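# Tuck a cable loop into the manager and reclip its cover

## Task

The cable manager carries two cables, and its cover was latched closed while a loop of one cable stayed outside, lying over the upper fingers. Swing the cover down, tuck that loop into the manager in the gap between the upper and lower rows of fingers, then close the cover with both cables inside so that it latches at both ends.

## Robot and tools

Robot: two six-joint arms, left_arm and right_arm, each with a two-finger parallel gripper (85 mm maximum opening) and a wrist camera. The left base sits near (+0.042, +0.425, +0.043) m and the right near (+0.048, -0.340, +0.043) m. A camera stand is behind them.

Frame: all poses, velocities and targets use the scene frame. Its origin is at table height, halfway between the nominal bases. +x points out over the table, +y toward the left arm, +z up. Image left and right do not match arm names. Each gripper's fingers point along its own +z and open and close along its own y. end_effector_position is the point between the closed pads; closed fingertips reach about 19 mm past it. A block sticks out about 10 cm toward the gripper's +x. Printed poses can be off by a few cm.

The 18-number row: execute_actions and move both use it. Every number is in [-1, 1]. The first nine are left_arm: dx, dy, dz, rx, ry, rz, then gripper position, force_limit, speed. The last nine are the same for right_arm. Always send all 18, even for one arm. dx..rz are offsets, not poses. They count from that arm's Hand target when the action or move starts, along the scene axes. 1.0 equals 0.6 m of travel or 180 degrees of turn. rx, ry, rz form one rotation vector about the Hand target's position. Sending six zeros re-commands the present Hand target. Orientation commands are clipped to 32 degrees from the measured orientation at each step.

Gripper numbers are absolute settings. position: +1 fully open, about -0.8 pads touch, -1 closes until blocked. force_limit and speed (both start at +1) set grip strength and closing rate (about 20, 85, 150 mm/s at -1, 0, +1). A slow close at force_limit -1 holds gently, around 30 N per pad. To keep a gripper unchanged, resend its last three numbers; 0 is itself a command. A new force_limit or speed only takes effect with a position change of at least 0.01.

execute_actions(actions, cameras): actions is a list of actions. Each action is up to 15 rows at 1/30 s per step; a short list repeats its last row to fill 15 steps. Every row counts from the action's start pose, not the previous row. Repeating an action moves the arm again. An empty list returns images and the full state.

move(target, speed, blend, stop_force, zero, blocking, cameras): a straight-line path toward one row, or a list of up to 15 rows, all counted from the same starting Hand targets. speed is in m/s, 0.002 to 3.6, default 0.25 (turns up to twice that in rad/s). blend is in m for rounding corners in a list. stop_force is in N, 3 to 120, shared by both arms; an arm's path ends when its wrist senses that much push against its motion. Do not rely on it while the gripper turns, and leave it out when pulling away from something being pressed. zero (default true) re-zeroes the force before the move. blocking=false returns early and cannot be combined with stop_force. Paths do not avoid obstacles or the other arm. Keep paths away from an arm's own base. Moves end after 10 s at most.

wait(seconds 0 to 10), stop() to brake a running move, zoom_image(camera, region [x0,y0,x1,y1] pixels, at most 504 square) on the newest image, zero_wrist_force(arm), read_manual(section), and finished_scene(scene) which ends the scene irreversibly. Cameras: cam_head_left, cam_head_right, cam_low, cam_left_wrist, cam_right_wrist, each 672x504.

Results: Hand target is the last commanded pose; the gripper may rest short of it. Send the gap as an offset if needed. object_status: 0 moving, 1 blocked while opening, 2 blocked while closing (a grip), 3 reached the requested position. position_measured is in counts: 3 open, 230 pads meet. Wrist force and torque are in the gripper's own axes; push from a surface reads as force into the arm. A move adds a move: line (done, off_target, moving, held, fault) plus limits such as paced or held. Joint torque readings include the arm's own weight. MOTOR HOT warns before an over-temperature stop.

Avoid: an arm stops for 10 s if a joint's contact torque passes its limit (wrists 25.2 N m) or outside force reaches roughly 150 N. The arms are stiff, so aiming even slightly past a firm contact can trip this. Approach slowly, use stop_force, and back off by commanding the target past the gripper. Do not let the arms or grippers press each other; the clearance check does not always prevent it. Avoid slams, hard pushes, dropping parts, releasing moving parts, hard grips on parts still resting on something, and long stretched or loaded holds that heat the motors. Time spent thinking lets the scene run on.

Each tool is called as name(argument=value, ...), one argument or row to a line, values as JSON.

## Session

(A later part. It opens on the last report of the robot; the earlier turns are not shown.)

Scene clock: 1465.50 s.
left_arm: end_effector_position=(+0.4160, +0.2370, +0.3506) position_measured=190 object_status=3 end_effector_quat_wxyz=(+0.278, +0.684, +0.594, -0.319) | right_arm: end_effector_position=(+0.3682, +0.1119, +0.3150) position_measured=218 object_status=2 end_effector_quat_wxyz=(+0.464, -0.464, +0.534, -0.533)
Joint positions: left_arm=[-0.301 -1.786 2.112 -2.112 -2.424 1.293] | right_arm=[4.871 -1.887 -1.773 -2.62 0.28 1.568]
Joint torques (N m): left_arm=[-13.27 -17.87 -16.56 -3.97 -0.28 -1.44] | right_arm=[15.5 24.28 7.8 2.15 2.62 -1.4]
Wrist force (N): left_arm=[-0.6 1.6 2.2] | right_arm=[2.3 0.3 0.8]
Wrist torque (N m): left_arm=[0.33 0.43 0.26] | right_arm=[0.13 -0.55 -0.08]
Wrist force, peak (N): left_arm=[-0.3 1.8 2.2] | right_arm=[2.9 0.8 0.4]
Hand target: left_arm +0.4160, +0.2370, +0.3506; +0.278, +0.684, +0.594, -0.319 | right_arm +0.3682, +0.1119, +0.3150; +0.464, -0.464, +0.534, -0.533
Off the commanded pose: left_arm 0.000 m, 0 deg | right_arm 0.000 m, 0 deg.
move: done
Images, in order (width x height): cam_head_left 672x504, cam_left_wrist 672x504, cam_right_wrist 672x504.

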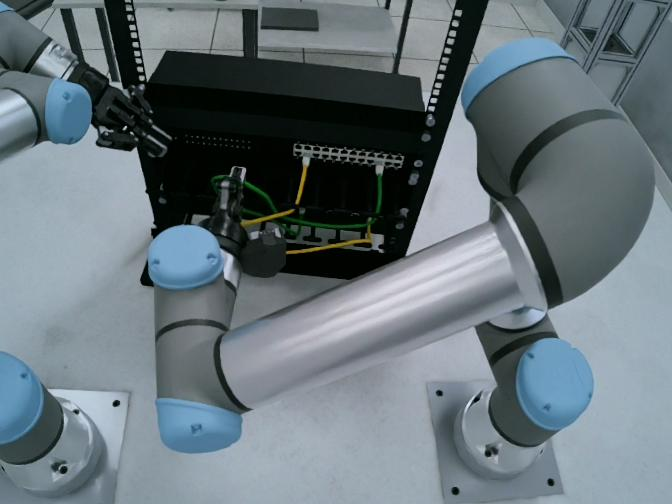

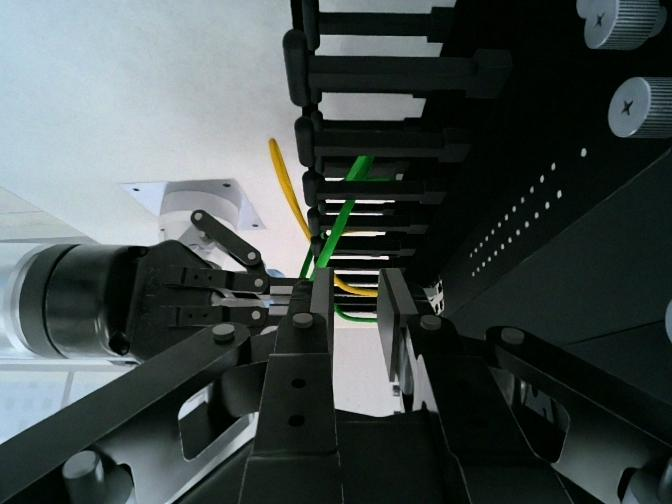

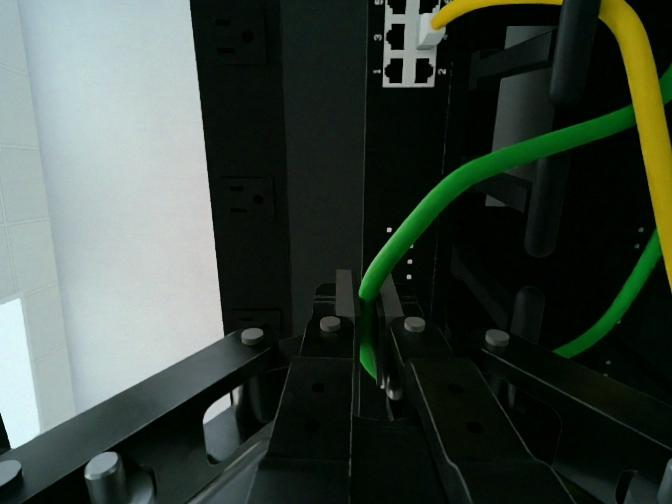

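move(
  target=[0,0,0,0,0,0,-0.48,-0.8,-0.5, -0.0495,0.007,-0.0083,0,0,0,-1,-0.7,-0.8],
  speed=0.05,
  stop_force=15,
  cameras=["cam_left_wrist","cam_right_wrist","cam_head_left"],
)

zoom_image(
  camera="cam_left_wrist",
  region=[200, 80, 450, 350],
)

zoom_image(
  camera="cam_head_left",
  region=[140, 130, 320, 280],
)

Scene clock: 1476.83 s.
left_arm: end_effector_position=(+0.4160, +0.2370, +0.3506) position_measured=190 object_status=3 end_effector_quat_wxyz=(+0.278, +0.684, +0.594, -0.319) | right_arm: end_effector_position=(+0.3385, +0.1161, +0.3100) position_measured=218 object_status=2 end_effector_quat_wxyz=(+0.464, -0.464, +0.534, -0.533)
Joint positions: left_arm=[-0.301 -1.786 2.112 -2.112 -2.424 1.293] | right_arm=[4.931 -1.895 -1.775 -2.61 0.34 1.569]
Joint torques (N m): left_arm=[-13.02 -18.17 -16.17 -4.03 -0.32 -1.41] | right_arm=[16.41 24.69 8.68 1.95 2.57 0]
Wrist force (N): left_arm=[-0.2 1.2 2.1] | right_arm=[2.3 0.6 1.5]
Wrist torque (N m): left_arm=[0.26 0.37 0.26] | right_arm=[0.17 -0.57 -0.14]
Wrist force, peak (N): left_arm=[-0.6 1.7 2.1] | right_arm=[2.5 0.6 1.3]
Hand target: left_arm +0.4160, +0.2370, +0.3506; +0.278, +0.684, +0.594, -0.319 | right_arm +0.3385, +0.1161, +0.3100; +0.464, -0.464, +0.534, -0.533
Off the commanded pose: left_arm 0.000 m, 0 deg | right_arm 0.000 m, 0 deg.
move: done
Images, in order (width x height): cam_head_left 672x504, cam_left_wrist 672x504, cam_right_wrist 672x504.

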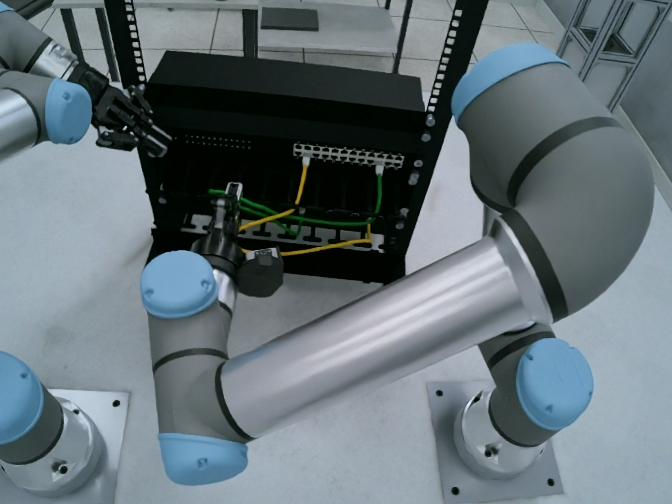

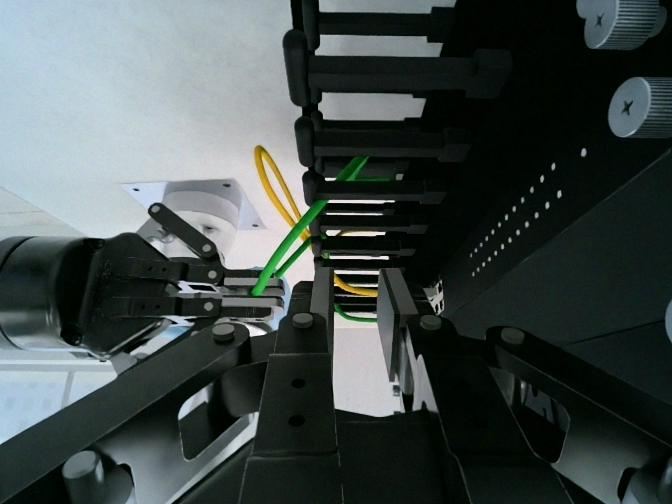

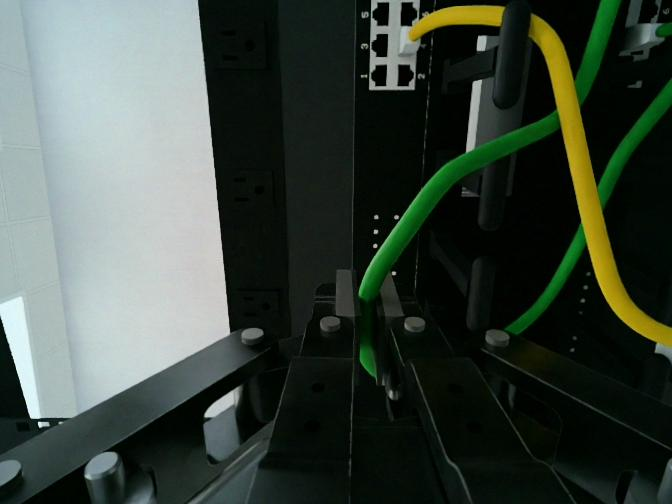

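Scaled by 1.867 from the camera's 672x504 image, which has a finer 960x720 frame.

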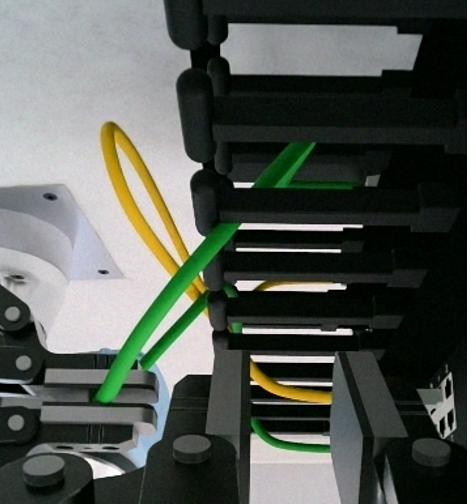

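Scaled by 2.800 from the camera's 672x504 image, which has a finer 960x720 frame.

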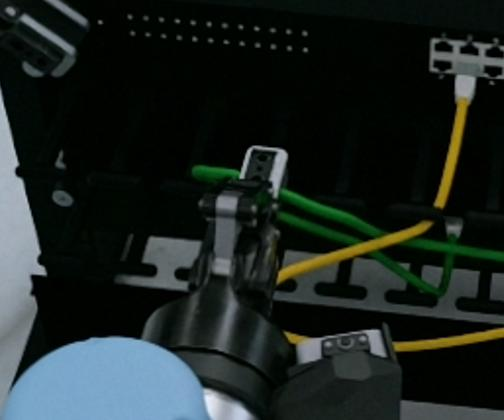

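move(
  target=[0,0,0,0,0,0,-0.48,-0.8,-0.5, -0.0231,0.0032,-0.0833,0,0,0,-1,-0.7,-0.8],
  speed=0.05,
  stop_force=15,
  cameras=["cam_left_wrist","cam_right_wrist","cam_head_left"],
)

zoom_image(
  camera="cam_left_wrist",
  region=[200, 80, 450, 350],
)

zoom_image(
  camera="cam_head_left",
  region=[140, 130, 400, 310],
)

Scene clock: 1499.77 s.
left_arm: end_effector_position=(+0.4160, +0.2370, +0.3506) position_measured=190 object_status=3 end_effector_quat_wxyz=(+0.278, +0.684, +0.594, -0.319) | right_arm: end_effector_position=(+0.3247, +0.1180, +0.2600) position_measured=218 object_status=2 end_effector_quat_wxyz=(+0.464, -0.464, +0.534, -0.533)
Joint positions: left_arm=[-0.301 -1.786 2.112 -2.112 -2.424 1.293] | right_arm=[4.959 -1.965 -1.827 -2.488 0.368 1.569]
Joint torques (N m): left_arm=[-12.61 -18.78 -15.8 -3.88 -0.44 -1.4] | right_arm=[14.16 25.25 6.21 2.19 2.88 -1.73]
Wrist force (N): left_arm=[-0.4 1.6 2.0] | right_arm=[1.1 -2.0 1.4]
Wrist torque (N m): left_arm=[0.33 0.39 0.25] | right_arm=[0.21 -0.51 -0.03]
Wrist force, peak (N): left_arm=[-0.3 1.7 2.3] | right_arm=[2.8 -1.8 0.4]
Hand target: left_arm +0.4160, +0.2370, +0.3506; +0.278, +0.684, +0.594, -0.319 | right_arm +0.3247, +0.1180, +0.2600; +0.464, -0.464, +0.534, -0.533
Off the commanded pose: left_arm 0.000 m, 0 deg | right_arm 0.000 m, 0 deg.
move: done
Images, in order (width x height): cam_head_left 672x504, cam_left_wrist 672x504, cam_right_wrist 672x504.

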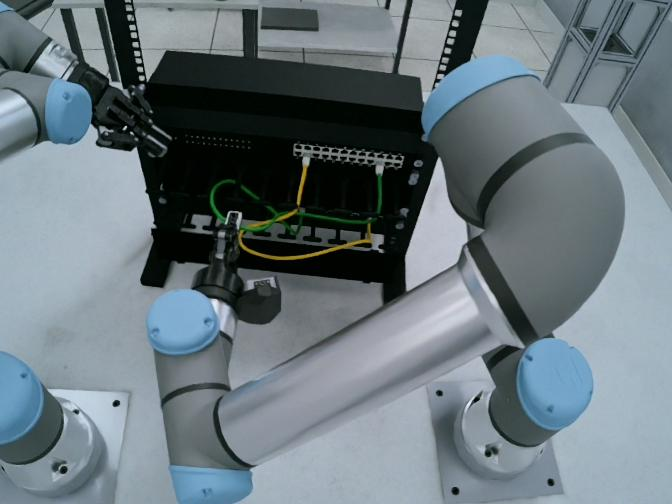

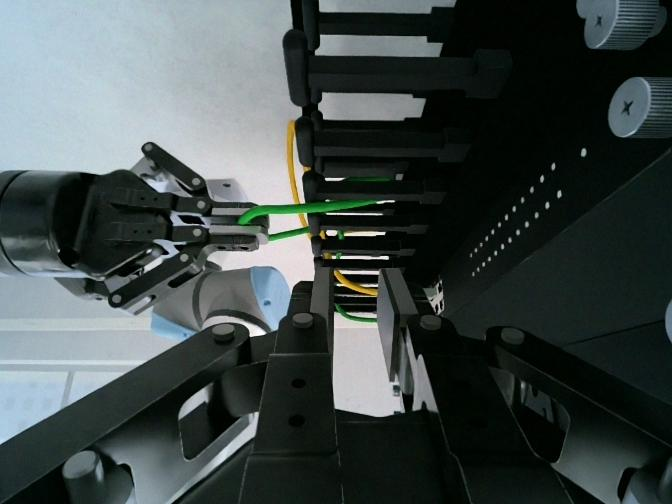

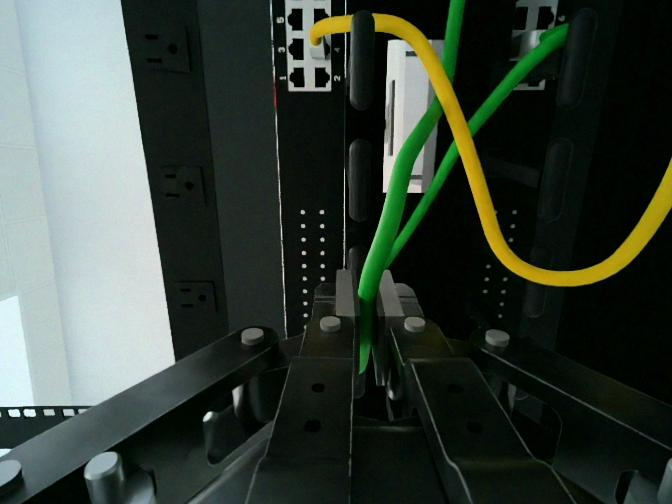

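Scaled by 1.867 from the camera's 672x504 image, which has a finer 960x720 frame.

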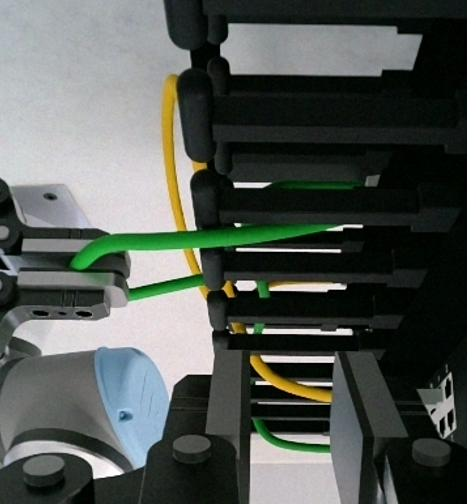

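Scaled by 1.938 from the camera's 672x504 image, which has a finer 960x720 frame.

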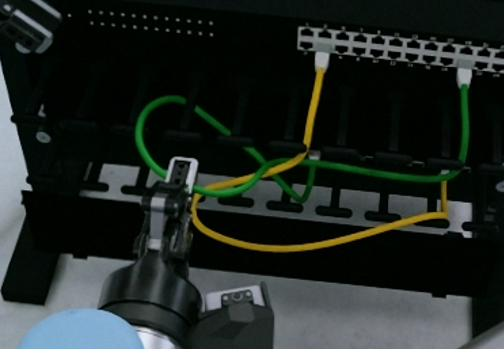

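move(
  target=[0,0,0,0,0,0,-0.48,-0.8,-0.5, -0.0027,0.0172,-0.0633,0,0,0,-1,-0.7,-0.8],
  speed=0.04,
  stop_force=15,
  cameras=["cam_left_wrist","cam_right_wrist","cam_head_left"],
)

zoom_image(
  camera="cam_left_wrist",
  region=[200, 80, 450, 350],
)

zoom_image(
  camera="cam_head_left",
  region=[140, 130, 400, 310],
)

Scene clock: 1519.70 s.
left_arm: end_effector_position=(+0.4160, +0.2370, +0.3506) position_measured=190 object_status=3 end_effector_quat_wxyz=(+0.278, +0.684, +0.594, -0.319) | right_arm: end_effector_position=(+0.3231, +0.1283, +0.2220) position_measured=218 object_status=2 end_effector_quat_wxyz=(+0.464, -0.464, +0.534, -0.533)
Joint positions: left_arm=[-0.301 -1.786 2.112 -2.112 -2.424 1.293] | right_arm=[4.957 -2.044 -1.828 -2.409 0.366 1.569]
Joint torques (N m): left_arm=[-12.02 -17.86 -16.96 -3.94 -0.6 -1.47] | right_arm=[-15.43 26.91 26.07 2.27 -2.54 -1.36]
Wrist force (N): left_arm=[-0.4 1.5 2.0] | right_arm=[2.3 -3.7 0.9]
Wrist torque (N m): left_arm=[0.30 0.40 0.26] | right_arm=[0.22 -0.57 0.00]
Wrist force, peak (N): left_arm=[-0.4 1.6 2.2] | right_arm=[2.0 -4.0 1.3]
Hand target: left_arm +0.4160, +0.2370, +0.3506; +0.278, +0.684, +0.594, -0.319 | right_arm +0.3231, +0.1283, +0.2220; +0.464, -0.464, +0.534, -0.533
Off the commanded pose: left_arm 0.000 m, 0 deg | right_arm 0.000 m, 0 deg.
move: done
Images, in order (width x height): cam_head_left 672x504, cam_left_wrist 672x504, cam_right_wrist 672x504.

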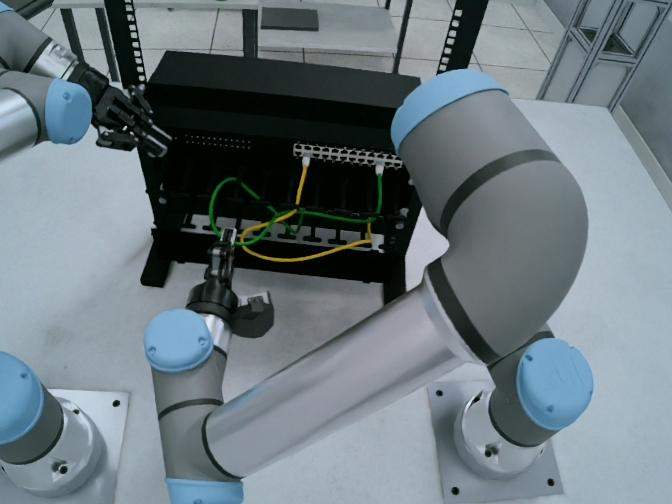

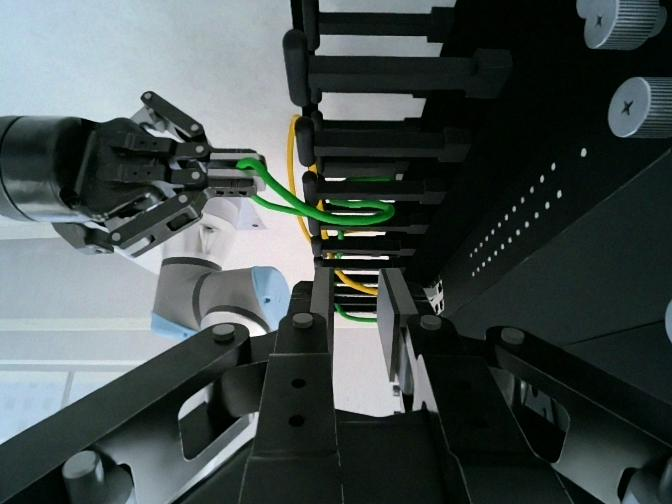

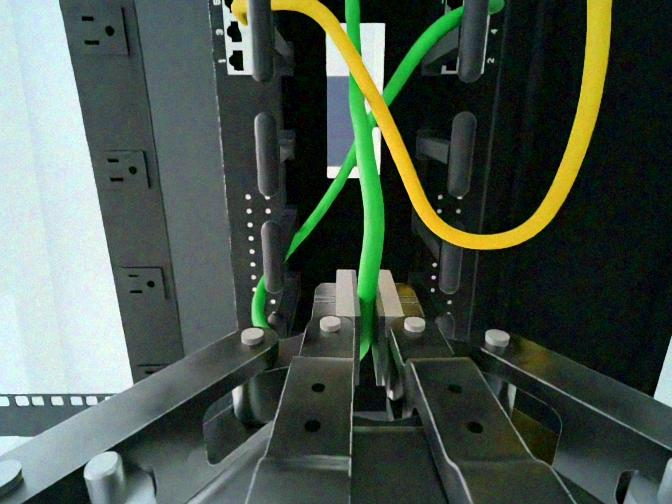

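Scaled by 1.867 from the camera's 672x504 image, which has a finer 960x720 frame.

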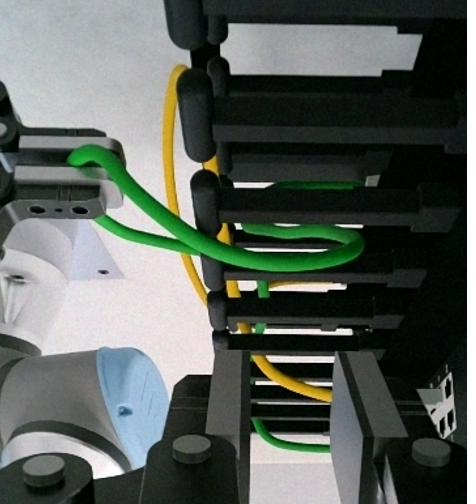

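Scaled by 1.938 from the camera's 672x504 image, which has a finer 960x720 frame.

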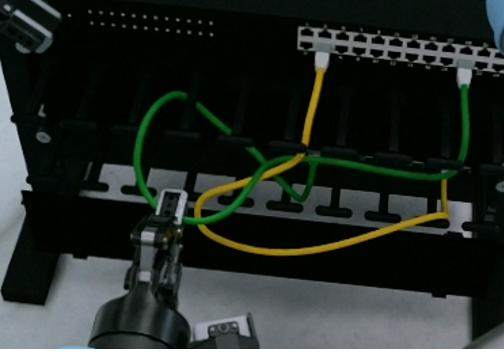

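zoom_image(
  camera="cam_head_left",
  region=[190, 160, 320, 260],
)

zoom_image(
  camera="cam_left_wrist",
  region=[290, 160, 420, 250],
)

zoom_image(
  camera="cam_right_wrist",
  region=[200, 180, 400, 360],
)

Scaled by 3.877 from the camera's 672x504 image, which has a finer 960x720 frame.

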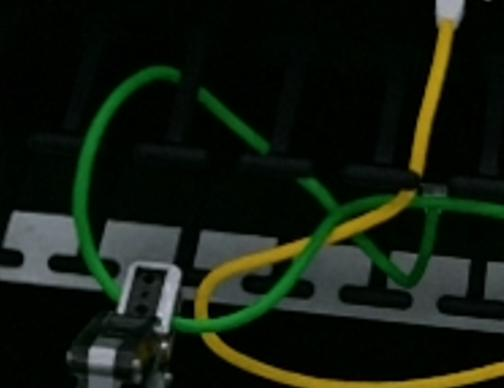

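Scaled by 3.877 from the camera's 672x504 image, which has a finer 960x720 frame.

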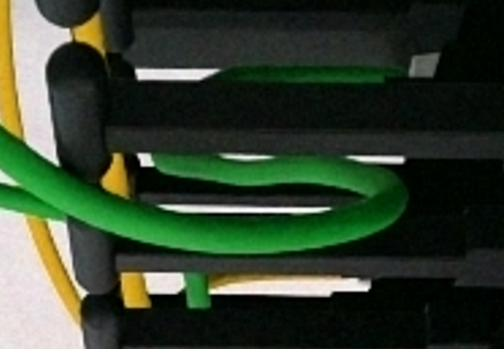

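Scaled by 2.520 from the camera's 672x504 image, which has a finer 960x720 frame.

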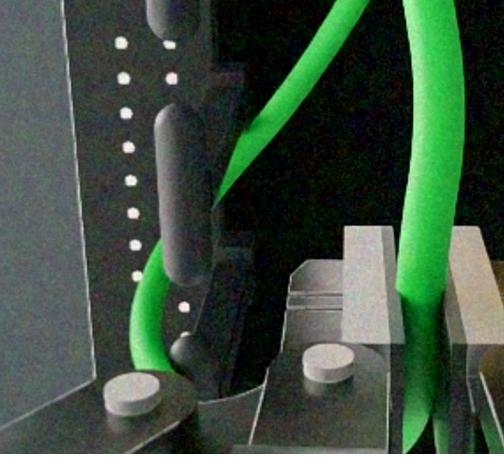

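move(
  target=[0,0,0,0,0,0,-0.48,-0.8,-0.5, -0.0718,-0.027,-0.0083,0,0,0,-1,-0.7,-0.8],
  speed=0.05,
  stop_force=15,
  cameras=["cam_left_wrist","cam_right_wrist","cam_head_left"],
)

zoom_image(
  camera="cam_left_wrist",
  region=[200, 80, 450, 350],
)

zoom_image(
  camera="cam_head_left",
  region=[190, 160, 320, 260],
)

Scene clock: 1581.23 s.
left_arm: end_effector_position=(+0.4160, +0.2370, +0.3506) position_measured=190 object_status=3 end_effector_quat_wxyz=(+0.278, +0.684, +0.594, -0.319) | right_arm: end_effector_position=(+0.2800, +0.1121, +0.2171) position_measured=218 object_status=2 end_effector_quat_wxyz=(+0.464, -0.464, +0.534, -0.533)
Joint positions: left_arm=[-0.301 -1.786 2.112 -2.112 -2.424 1.293] | right_arm=[5.053 -2.022 -1.881 -2.378 0.462 1.57]
Joint torques (N m): left_arm=[-12.85 -18.3 -15.99 -3.77 -0.54 -1.41] | right_arm=[15.8 45.27 3.83 1.74 3.02 -1.27]
Wrist force (N): left_arm=[-0.4 1.4 1.9] | right_arm=[1.3 -0.6 1.0]
Wrist torque (N m): left_arm=[0.30 0.40 0.25] | right_arm=[0.17 -0.56 -0.15]
Wrist force, peak (N): left_arm=[-0.3 1.9 2.2] | right_arm=[1.9 -4.2 1.5]
Hand target: left_arm +0.4160, +0.2370, +0.3506; +0.278, +0.684, +0.594, -0.319 | right_arm +0.2800, +0.1121, +0.2171; +0.464, -0.464, +0.534, -0.533
Off the commanded pose: left_arm 0.000 m, 0 deg | right_arm 0.000 m, 0 deg.
move: done
Images, in order (width x height): cam_head_left 672x504, cam_left_wrist 672x504, cam_right_wrist 672x504.

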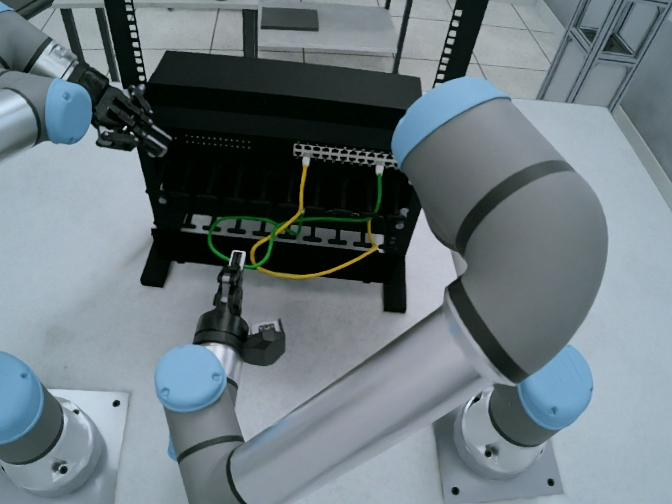

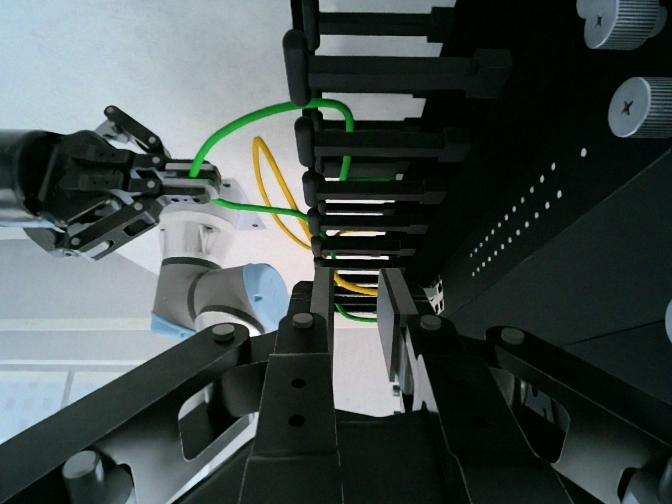

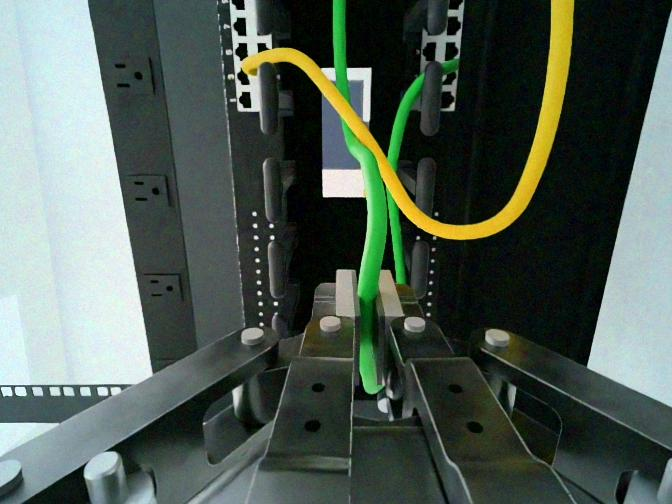

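Scaled by 1.867 from the camera's 672x504 image, which has a finer 960x720 frame.

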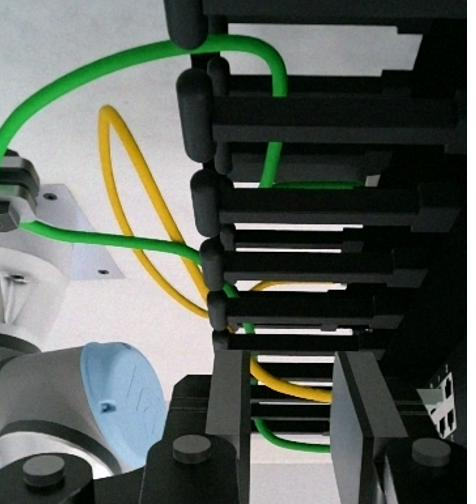

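Scaled by 3.877 from the camera's 672x504 image, which has a finer 960x720 frame.

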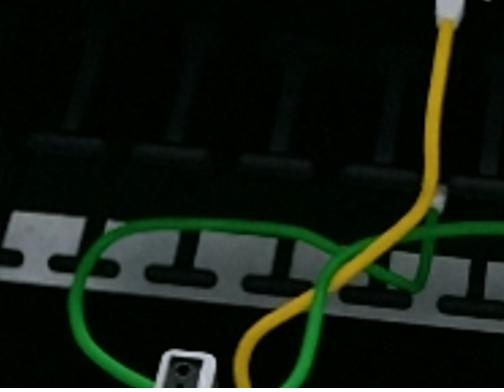

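move(
  target=[
    [0,0,0,0,0,0,-0.48,-0.8,-0.5, 0.039,0.0618,0.0033,0,0,0,-1,-0.7,-0.8],
    [0,0,0,0,0,0,-0.48,-0.8,-0.5, 0.13,0.049,0.0033,0,0,0,-1,-0.7,-0.8],
  ],
  speed=0.05,
  stop_force=15,
  cameras=["cam_left_wrist","cam_right_wrist","cam_head_left"],
)

zoom_image(
  camera="cam_left_wrist",
  region=[200, 60, 450, 330],
)

zoom_image(
  camera="cam_head_left",
  region=[160, 150, 340, 290],
)

Scene clock: 1624.80 s.
left_arm: end_effector_position=(+0.4160, +0.2370, +0.3506) position_measured=190 object_status=3 end_effector_quat_wxyz=(+0.278, +0.684, +0.594, -0.319) | right_arm: end_effector_position=(+0.3580, +0.1415, +0.2190) position_measured=218 object_status=2 end_effector_quat_wxyz=(+0.464, -0.464, +0.534, -0.533)
Joint positions: left_arm=[-0.301 -1.786 2.112 -2.112 -2.424 1.293] | right_arm=[4.883 -2.078 -1.78 -2.422 0.292 1.568]
Joint torques (N m): left_arm=[-12.74 -17.59 -16.87 -3.84 -0.73 -1.4] | right_arm=[-14.53 48.65 4.41 1.65 -2 -1.51]
Wrist force (N): left_arm=[-0.4 1.4 1.8] | right_arm=[0.6 -0.8 -1.0]
Wrist torque (N m): left_arm=[0.29 0.40 0.25] | right_arm=[0.16 -0.47 -0.03]
Wrist force, peak (N): left_arm=[-0.3 1.7 2.2] | right_arm=[2.3 -0.8 0.6]
Hand target: left_arm +0.4160, +0.2370, +0.3506; +0.278, +0.684, +0.594, -0.319 | right_arm +0.3580, +0.1415, +0.2190; +0.464, -0.464, +0.534, -0.533
Off the commanded pose: left_arm 0.000 m, 0 deg | right_arm 0.000 m, 0 deg.
move: done
Images, in order (width x height): cam_head_left 672x504, cam_left_wrist 672x504, cam_right_wrist 672x504.

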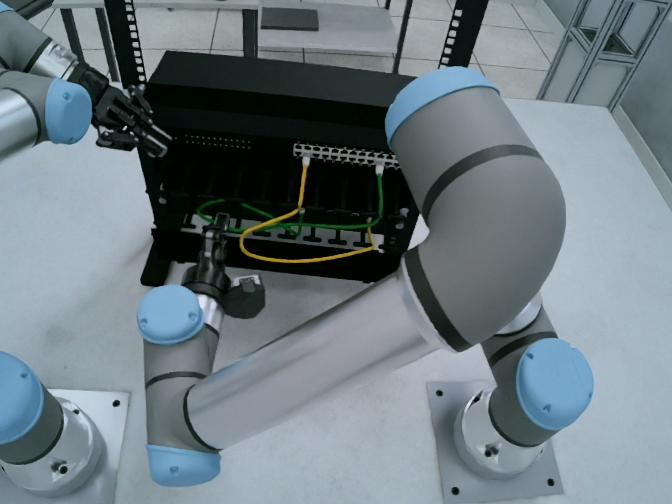

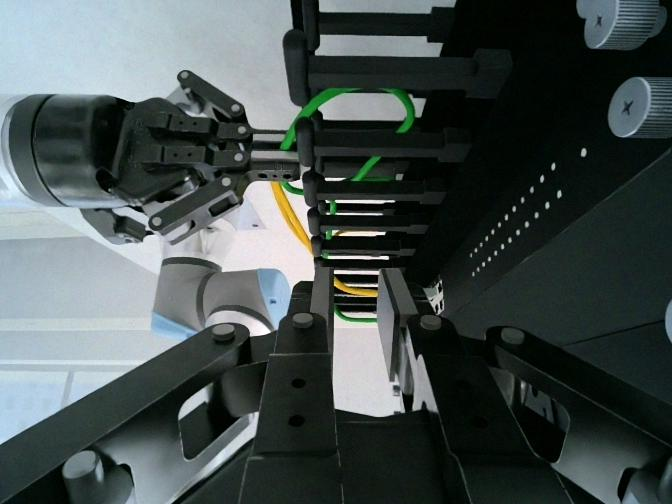

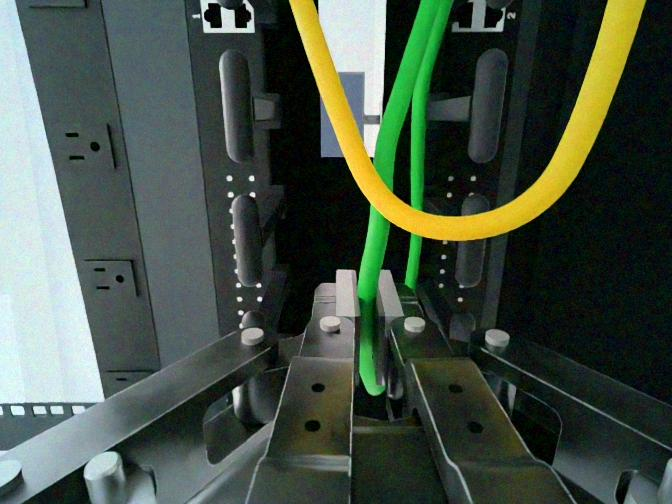

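Scaled by 1.867 from the camera's 672x504 image, which has a finer 960x720 frame.

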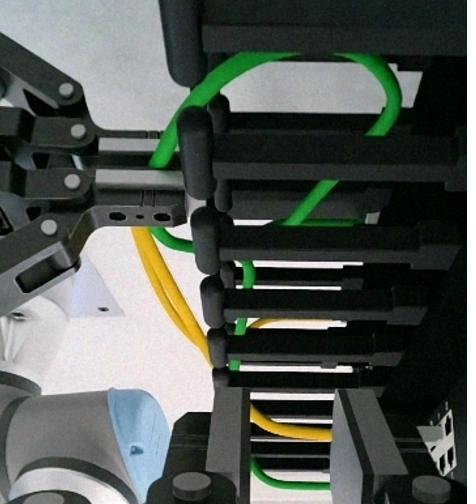

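Scaled by 2.800 from the camera's 672x504 image, which has a finer 960x720 frame.

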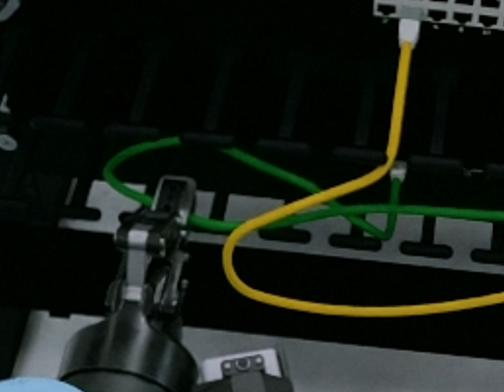

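move(
  target=[0,0,0,0,0,0,-0.48,-0.8,-0.5, 0.066,-0.0093,0,0,0,0,-1,-0.7,-0.8],
  speed=0.04,
  stop_force=12,
  cameras=["cam_left_wrist","cam_right_wrist","cam_head_left"],
)

zoom_image(
  camera="cam_left_wrist",
  region=[200, 60, 450, 330],
)

zoom_image(
  camera="cam_head_left",
  region=[160, 150, 340, 290],
)

Scene clock: 1635.43 s.
left_arm: end_effector_position=(+0.4160, +0.2370, +0.3506) position_measured=190 object_status=3 end_effector_quat_wxyz=(+0.278, +0.684, +0.594, -0.319) | right_arm: end_effector_position=(+0.3976, +0.1360, +0.2190) position_measured=218 object_status=2 end_effector_quat_wxyz=(+0.464, -0.464, +0.534, -0.533)
Joint positions: left_arm=[-0.301 -1.786 2.112 -2.112 -2.424 1.293] | right_arm=[4.806 -2.078 -1.78 -2.421 0.215 1.567]
Joint torques (N m): left_arm=[-13.3 -17.84 -16.35 -3.75 -0.64 -1.42] | right_arm=[-14.67 29.19 28.6 -2.38 -2.23 -1.5]
Wrist force (N): left_arm=[-0.6 1.4 1.7] | right_arm=[1.0 -1.3 -0.5]
Wrist torque (N m): left_arm=[0.29 0.43 0.25] | right_arm=[0.10 -0.51 -0.02]
Wrist force, peak (N): left_arm=[-0.3 1.6 2.3] | right_arm=[0.6 -1.4 -1.2]
Hand target: left_arm +0.4160, +0.2370, +0.3506; +0.278, +0.684, +0.594, -0.319 | right_arm +0.3976, +0.1360, +0.2190; +0.464, -0.464, +0.534, -0.533
Off the commanded pose: left_arm 0.000 m, 0 deg | right_arm 0.000 m, 0 deg.
move: done
Images, in order (width x height): cam_head_left 672x504, cam_left_wrist 672x504, cam_right_wrist 672x504.

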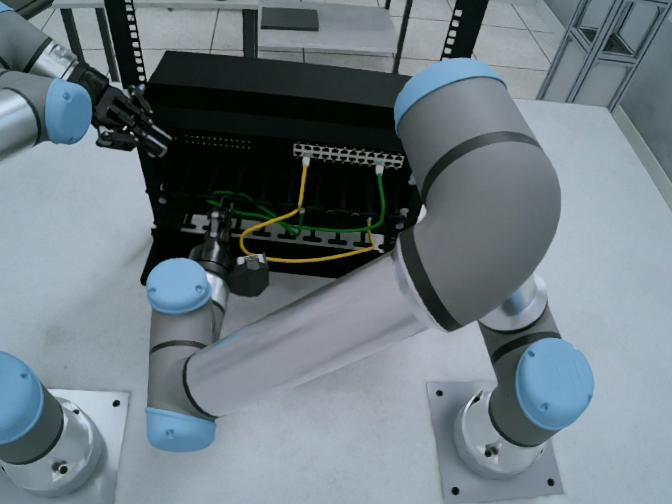

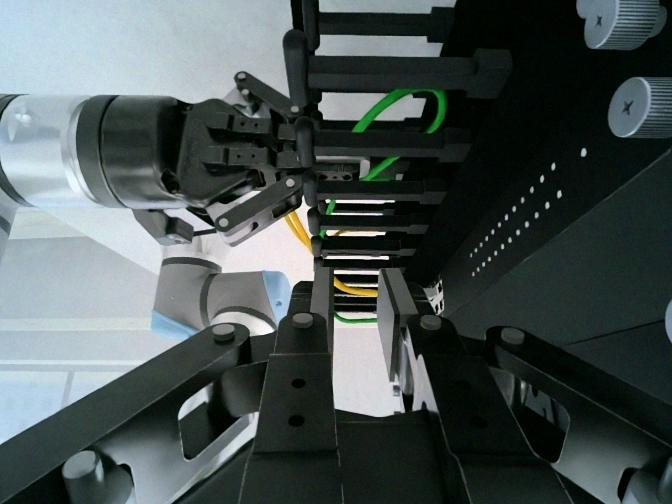

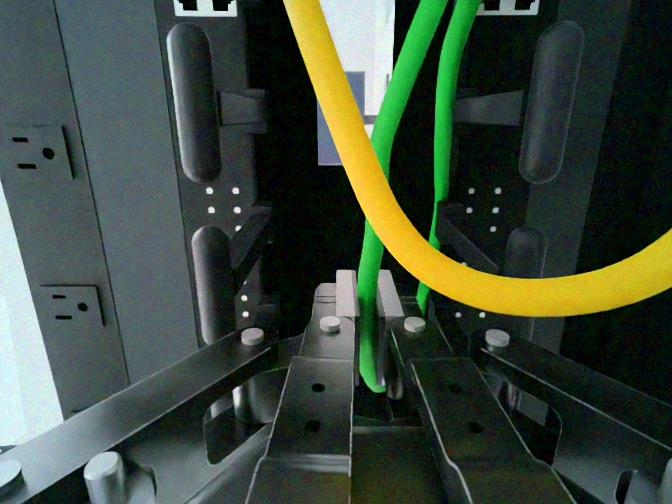

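Scaled by 1.867 from the camera's 672x504 image, which has a finer 960x720 frame.

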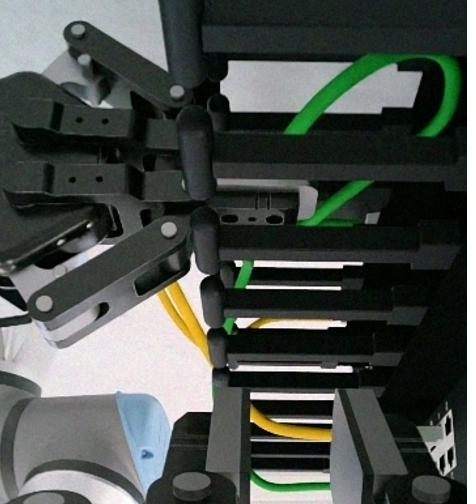

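Scaled by 2.800 from the camera's 672x504 image, which has a finer 960x720 frame.

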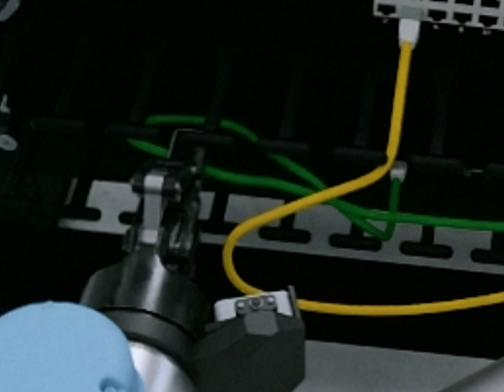

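move(
  target=[0,0,0,0,0,0,-0.48,-0.8,-0.5, 0,0,0,0,0,0,-0.58,-0.7,-0.8],
  speed=0.04,
)

move(
  target=[0,0,0,0,0,0,-0.48,-0.8,-0.5, -0.132,0.0186,0,0,0,0,-0.58,-0.7,-0.8],
  speed=0.06,
  cameras=["cam_left_wrist","cam_right_wrist","cam_head_left"],
)

zoom_image(
  camera="cam_left_wrist",
  region=[200, 60, 450, 330],
)

zoom_image(
  camera="cam_head_left",
  region=[160, 150, 340, 290],
)

Scene clock: 1646.13 s.
left_arm: end_effector_position=(+0.4160, +0.2370, +0.3506) position_measured=190 object_status=3 end_effector_quat_wxyz=(+0.278, +0.684, +0.594, -0.319) | right_arm: end_effector_position=(+0.3976, +0.1360, +0.2190) position_measured=202 object_status=3 end_effector_quat_wxyz=(+0.464, -0.464, +0.534, -0.533)
Joint positions: left_arm=[-0.301 -1.786 2.112 -2.112 -2.424 1.293] | right_arm=[4.806 -2.078 -1.78 -2.421 0.215 1.567]
Joint torques (N m): left_arm=[-12.35 -17.12 -17.06 -3.75 -0.75 -1.38] | right_arm=[-14.31 31.08 27.96 -2.87 -2.26 -1.18]
Wrist force (N): left_arm=[-0.2 1.5 1.9] | right_arm=[1.8 0.0 -0.3]
Wrist torque (N m): left_arm=[0.31 0.36 0.25] | right_arm=[0.08 -0.48 0.02]
Wrist force, peak (N): left_arm=[-0.5 1.6 2.3] | right_arm=[2.2 0.0 -0.2]
Hand target: left_arm +0.4160, +0.2370, +0.3506; +0.278, +0.684, +0.594, -0.319 | right_arm +0.3976, +0.1360, +0.2190; +0.464, -0.464, +0.534, -0.533
Off the commanded pose: left_arm 0.000 m, 0 deg | right_arm 0.000 m, 0 deg.
move: done

Scene clock: 1647.87 s.
left_arm: end_effector_position=(+0.4160, +0.2370, +0.3506) position_measured=190 object_status=3 end_effector_quat_wxyz=(+0.278, +0.684, +0.594, -0.319) | right_arm: end_effector_position=(+0.3185, +0.1471, +0.2190) position_measured=202 object_status=3 end_effector_quat_wxyz=(+0.464, -0.464, +0.534, -0.533)
Joint positions: left_arm=[-0.301 -1.786 2.112 -2.112 -2.424 1.293] | right_arm=[4.958 -2.083 -1.771 -2.426 0.366 1.569]
Joint torques (N m): left_arm=[-13.06 -17.08 -16.66 -3.69 -0.77 -1.43] | right_arm=[15.34 31.58 26.21 -3.36 2.76 1.27]
Wrist force (N): left_arm=[-0.5 1.6 2.0] | right_arm=[2.4 0.7 0.3]
Wrist torque (N m): left_arm=[0.33 0.41 0.25] | right_arm=[0.11 -0.56 -0.14]
Wrist force, peak (N): left_arm=[-0.6 1.7 2.2] | right_arm=[2.5 0.7 0.6]
Hand target: left_arm +0.4160, +0.2370, +0.3506; +0.278, +0.684, +0.594, -0.319 | right_arm +0.3184, +0.1471, +0.2190; +0.464, -0.464, +0.534, -0.533
Off the commanded pose: left_arm 0.000 m, 0 deg | right_arm 0.000 m, 0 deg.
move: done
Images, in order (width x height): cam_head_left 672x504, cam_left_wrist 672x504, cam_right_wrist 672x504.

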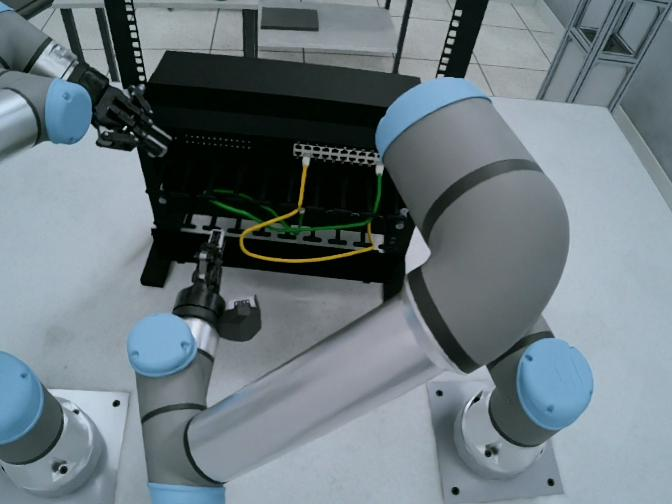

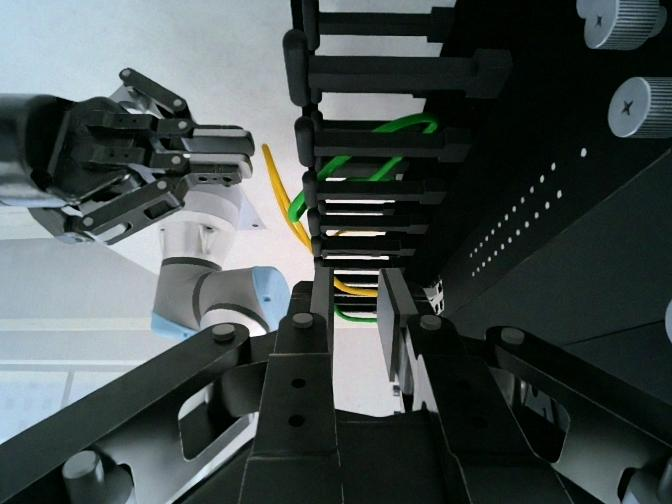

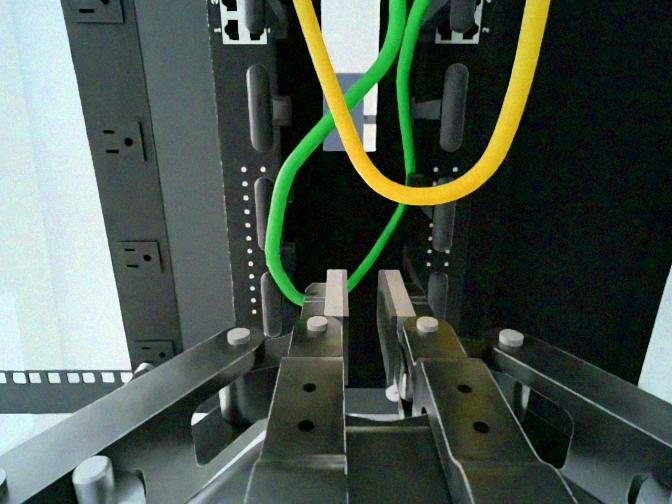

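Scaled by 1.867 from the camera's 672x504 image, which has a finer 960x720 frame.

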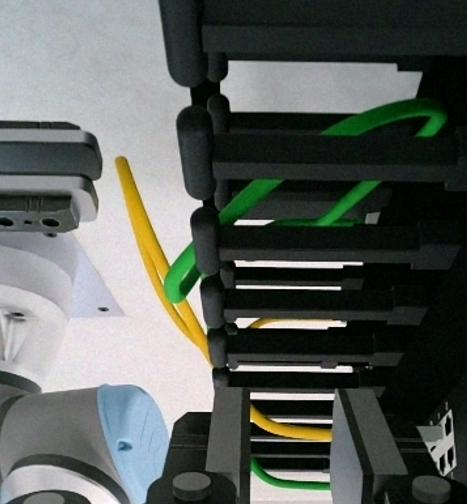

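Scaled by 2.800 from the camera's 672x504 image, which has a finer 960x720 frame.

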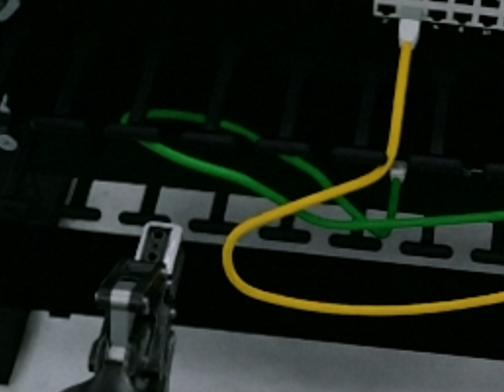

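move(
  target=[0,0,0,0,0,0,-0.48,-0.8,-0.5, 0.0283,-0.0377,0.0583,0,0,0,-0.45,-0.7,-0.8],
  speed=0.06,
  cameras=["cam_left_wrist","cam_right_wrist"],
)

zoom_image(
  camera="cam_left_wrist",
  region=[200, 80, 400, 300],
)

zoom_image(
  camera="cam_right_wrist",
  region=[260, 120, 500, 360],
)

Scene clock: 1763.87 s.
left_arm: end_effector_position=(+0.4160, +0.2370, +0.3506) position_measured=190 object_status=3 end_effector_quat_wxyz=(+0.278, +0.684, +0.594, -0.319) | right_arm: end_effector_position=(+0.3353, +0.1245, +0.2540) position_measured=186 object_status=3 end_effector_quat_wxyz=(+0.464, -0.464, +0.534, -0.533)
Joint positions: left_arm=[-0.301 -1.786 2.112 -2.112 -2.424 1.293] | right_arm=[4.934 -1.988 -1.811 -2.481 0.343 1.569]
Joint torques (N m): left_arm=[-13.21 -17.85 -17.01 -3.62 -0.76 -1.41] | right_arm=[-13.74 46.25 7.73 -3.25 -1.98 0.78]
Wrist force (N): left_arm=[-0.4 1.5 2.0] | right_arm=[2.2 0.4 0.5]
Wrist torque (N m): left_arm=[0.31 0.39 0.26] | right_arm=[0.06 -0.53 -0.12]
Wrist force, peak (N): left_arm=[-0.4 1.6 2.3] | right_arm=[2.6 0.9 0.3]
Hand target: left_arm +0.4160, +0.2370, +0.3506; +0.278, +0.684, +0.594, -0.319 | right_arm +0.3354, +0.1245, +0.2540; +0.464, -0.464, +0.534, -0.533
Off the commanded pose: left_arm 0.000 m, 0 deg | right_arm 0.000 m, 0 deg.
move: done
Images, in order (width x height): cam_left_wrist 672x504, cam_right_wrist 672x504.

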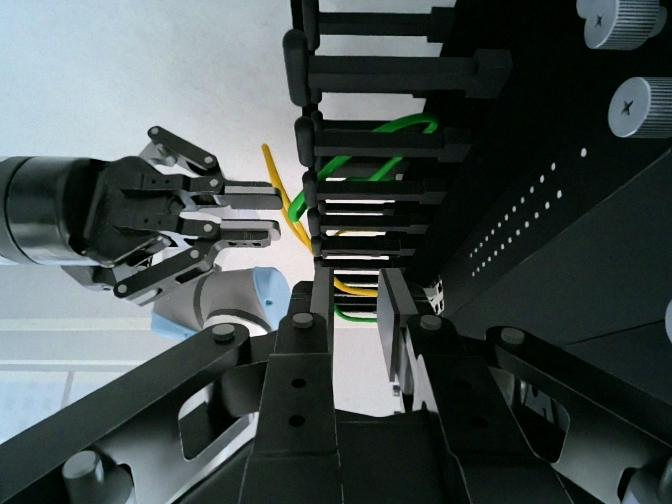

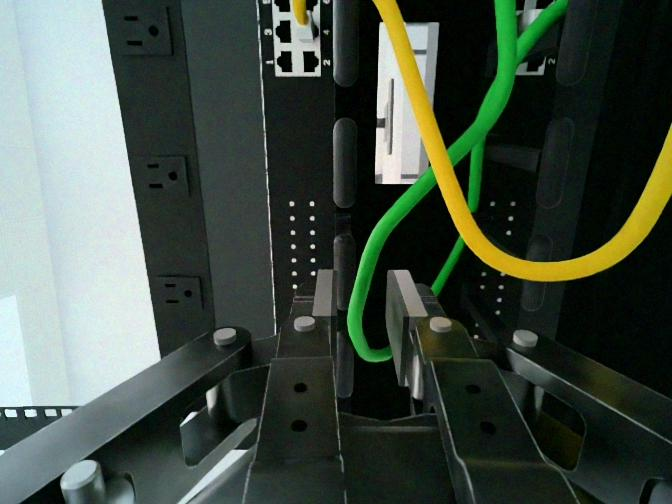

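Scaled by 2.291 from the camera's 672x504 image, which has a finer 960x720 frame.

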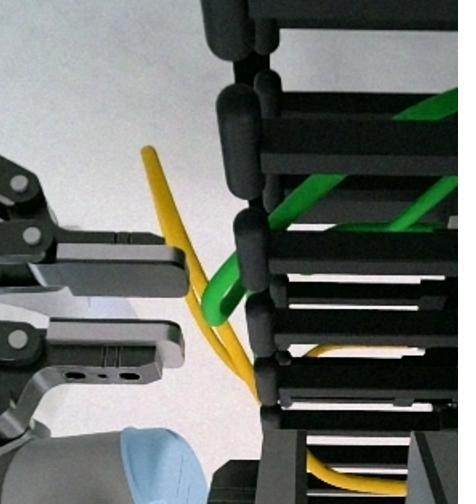

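Scaled by 2.100 from the camera's 672x504 image, which has a finer 960x720 frame.

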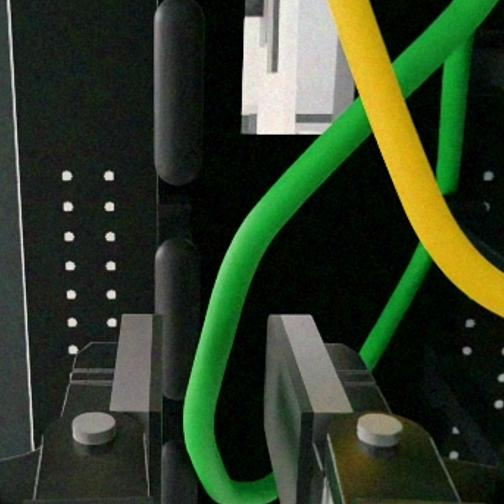

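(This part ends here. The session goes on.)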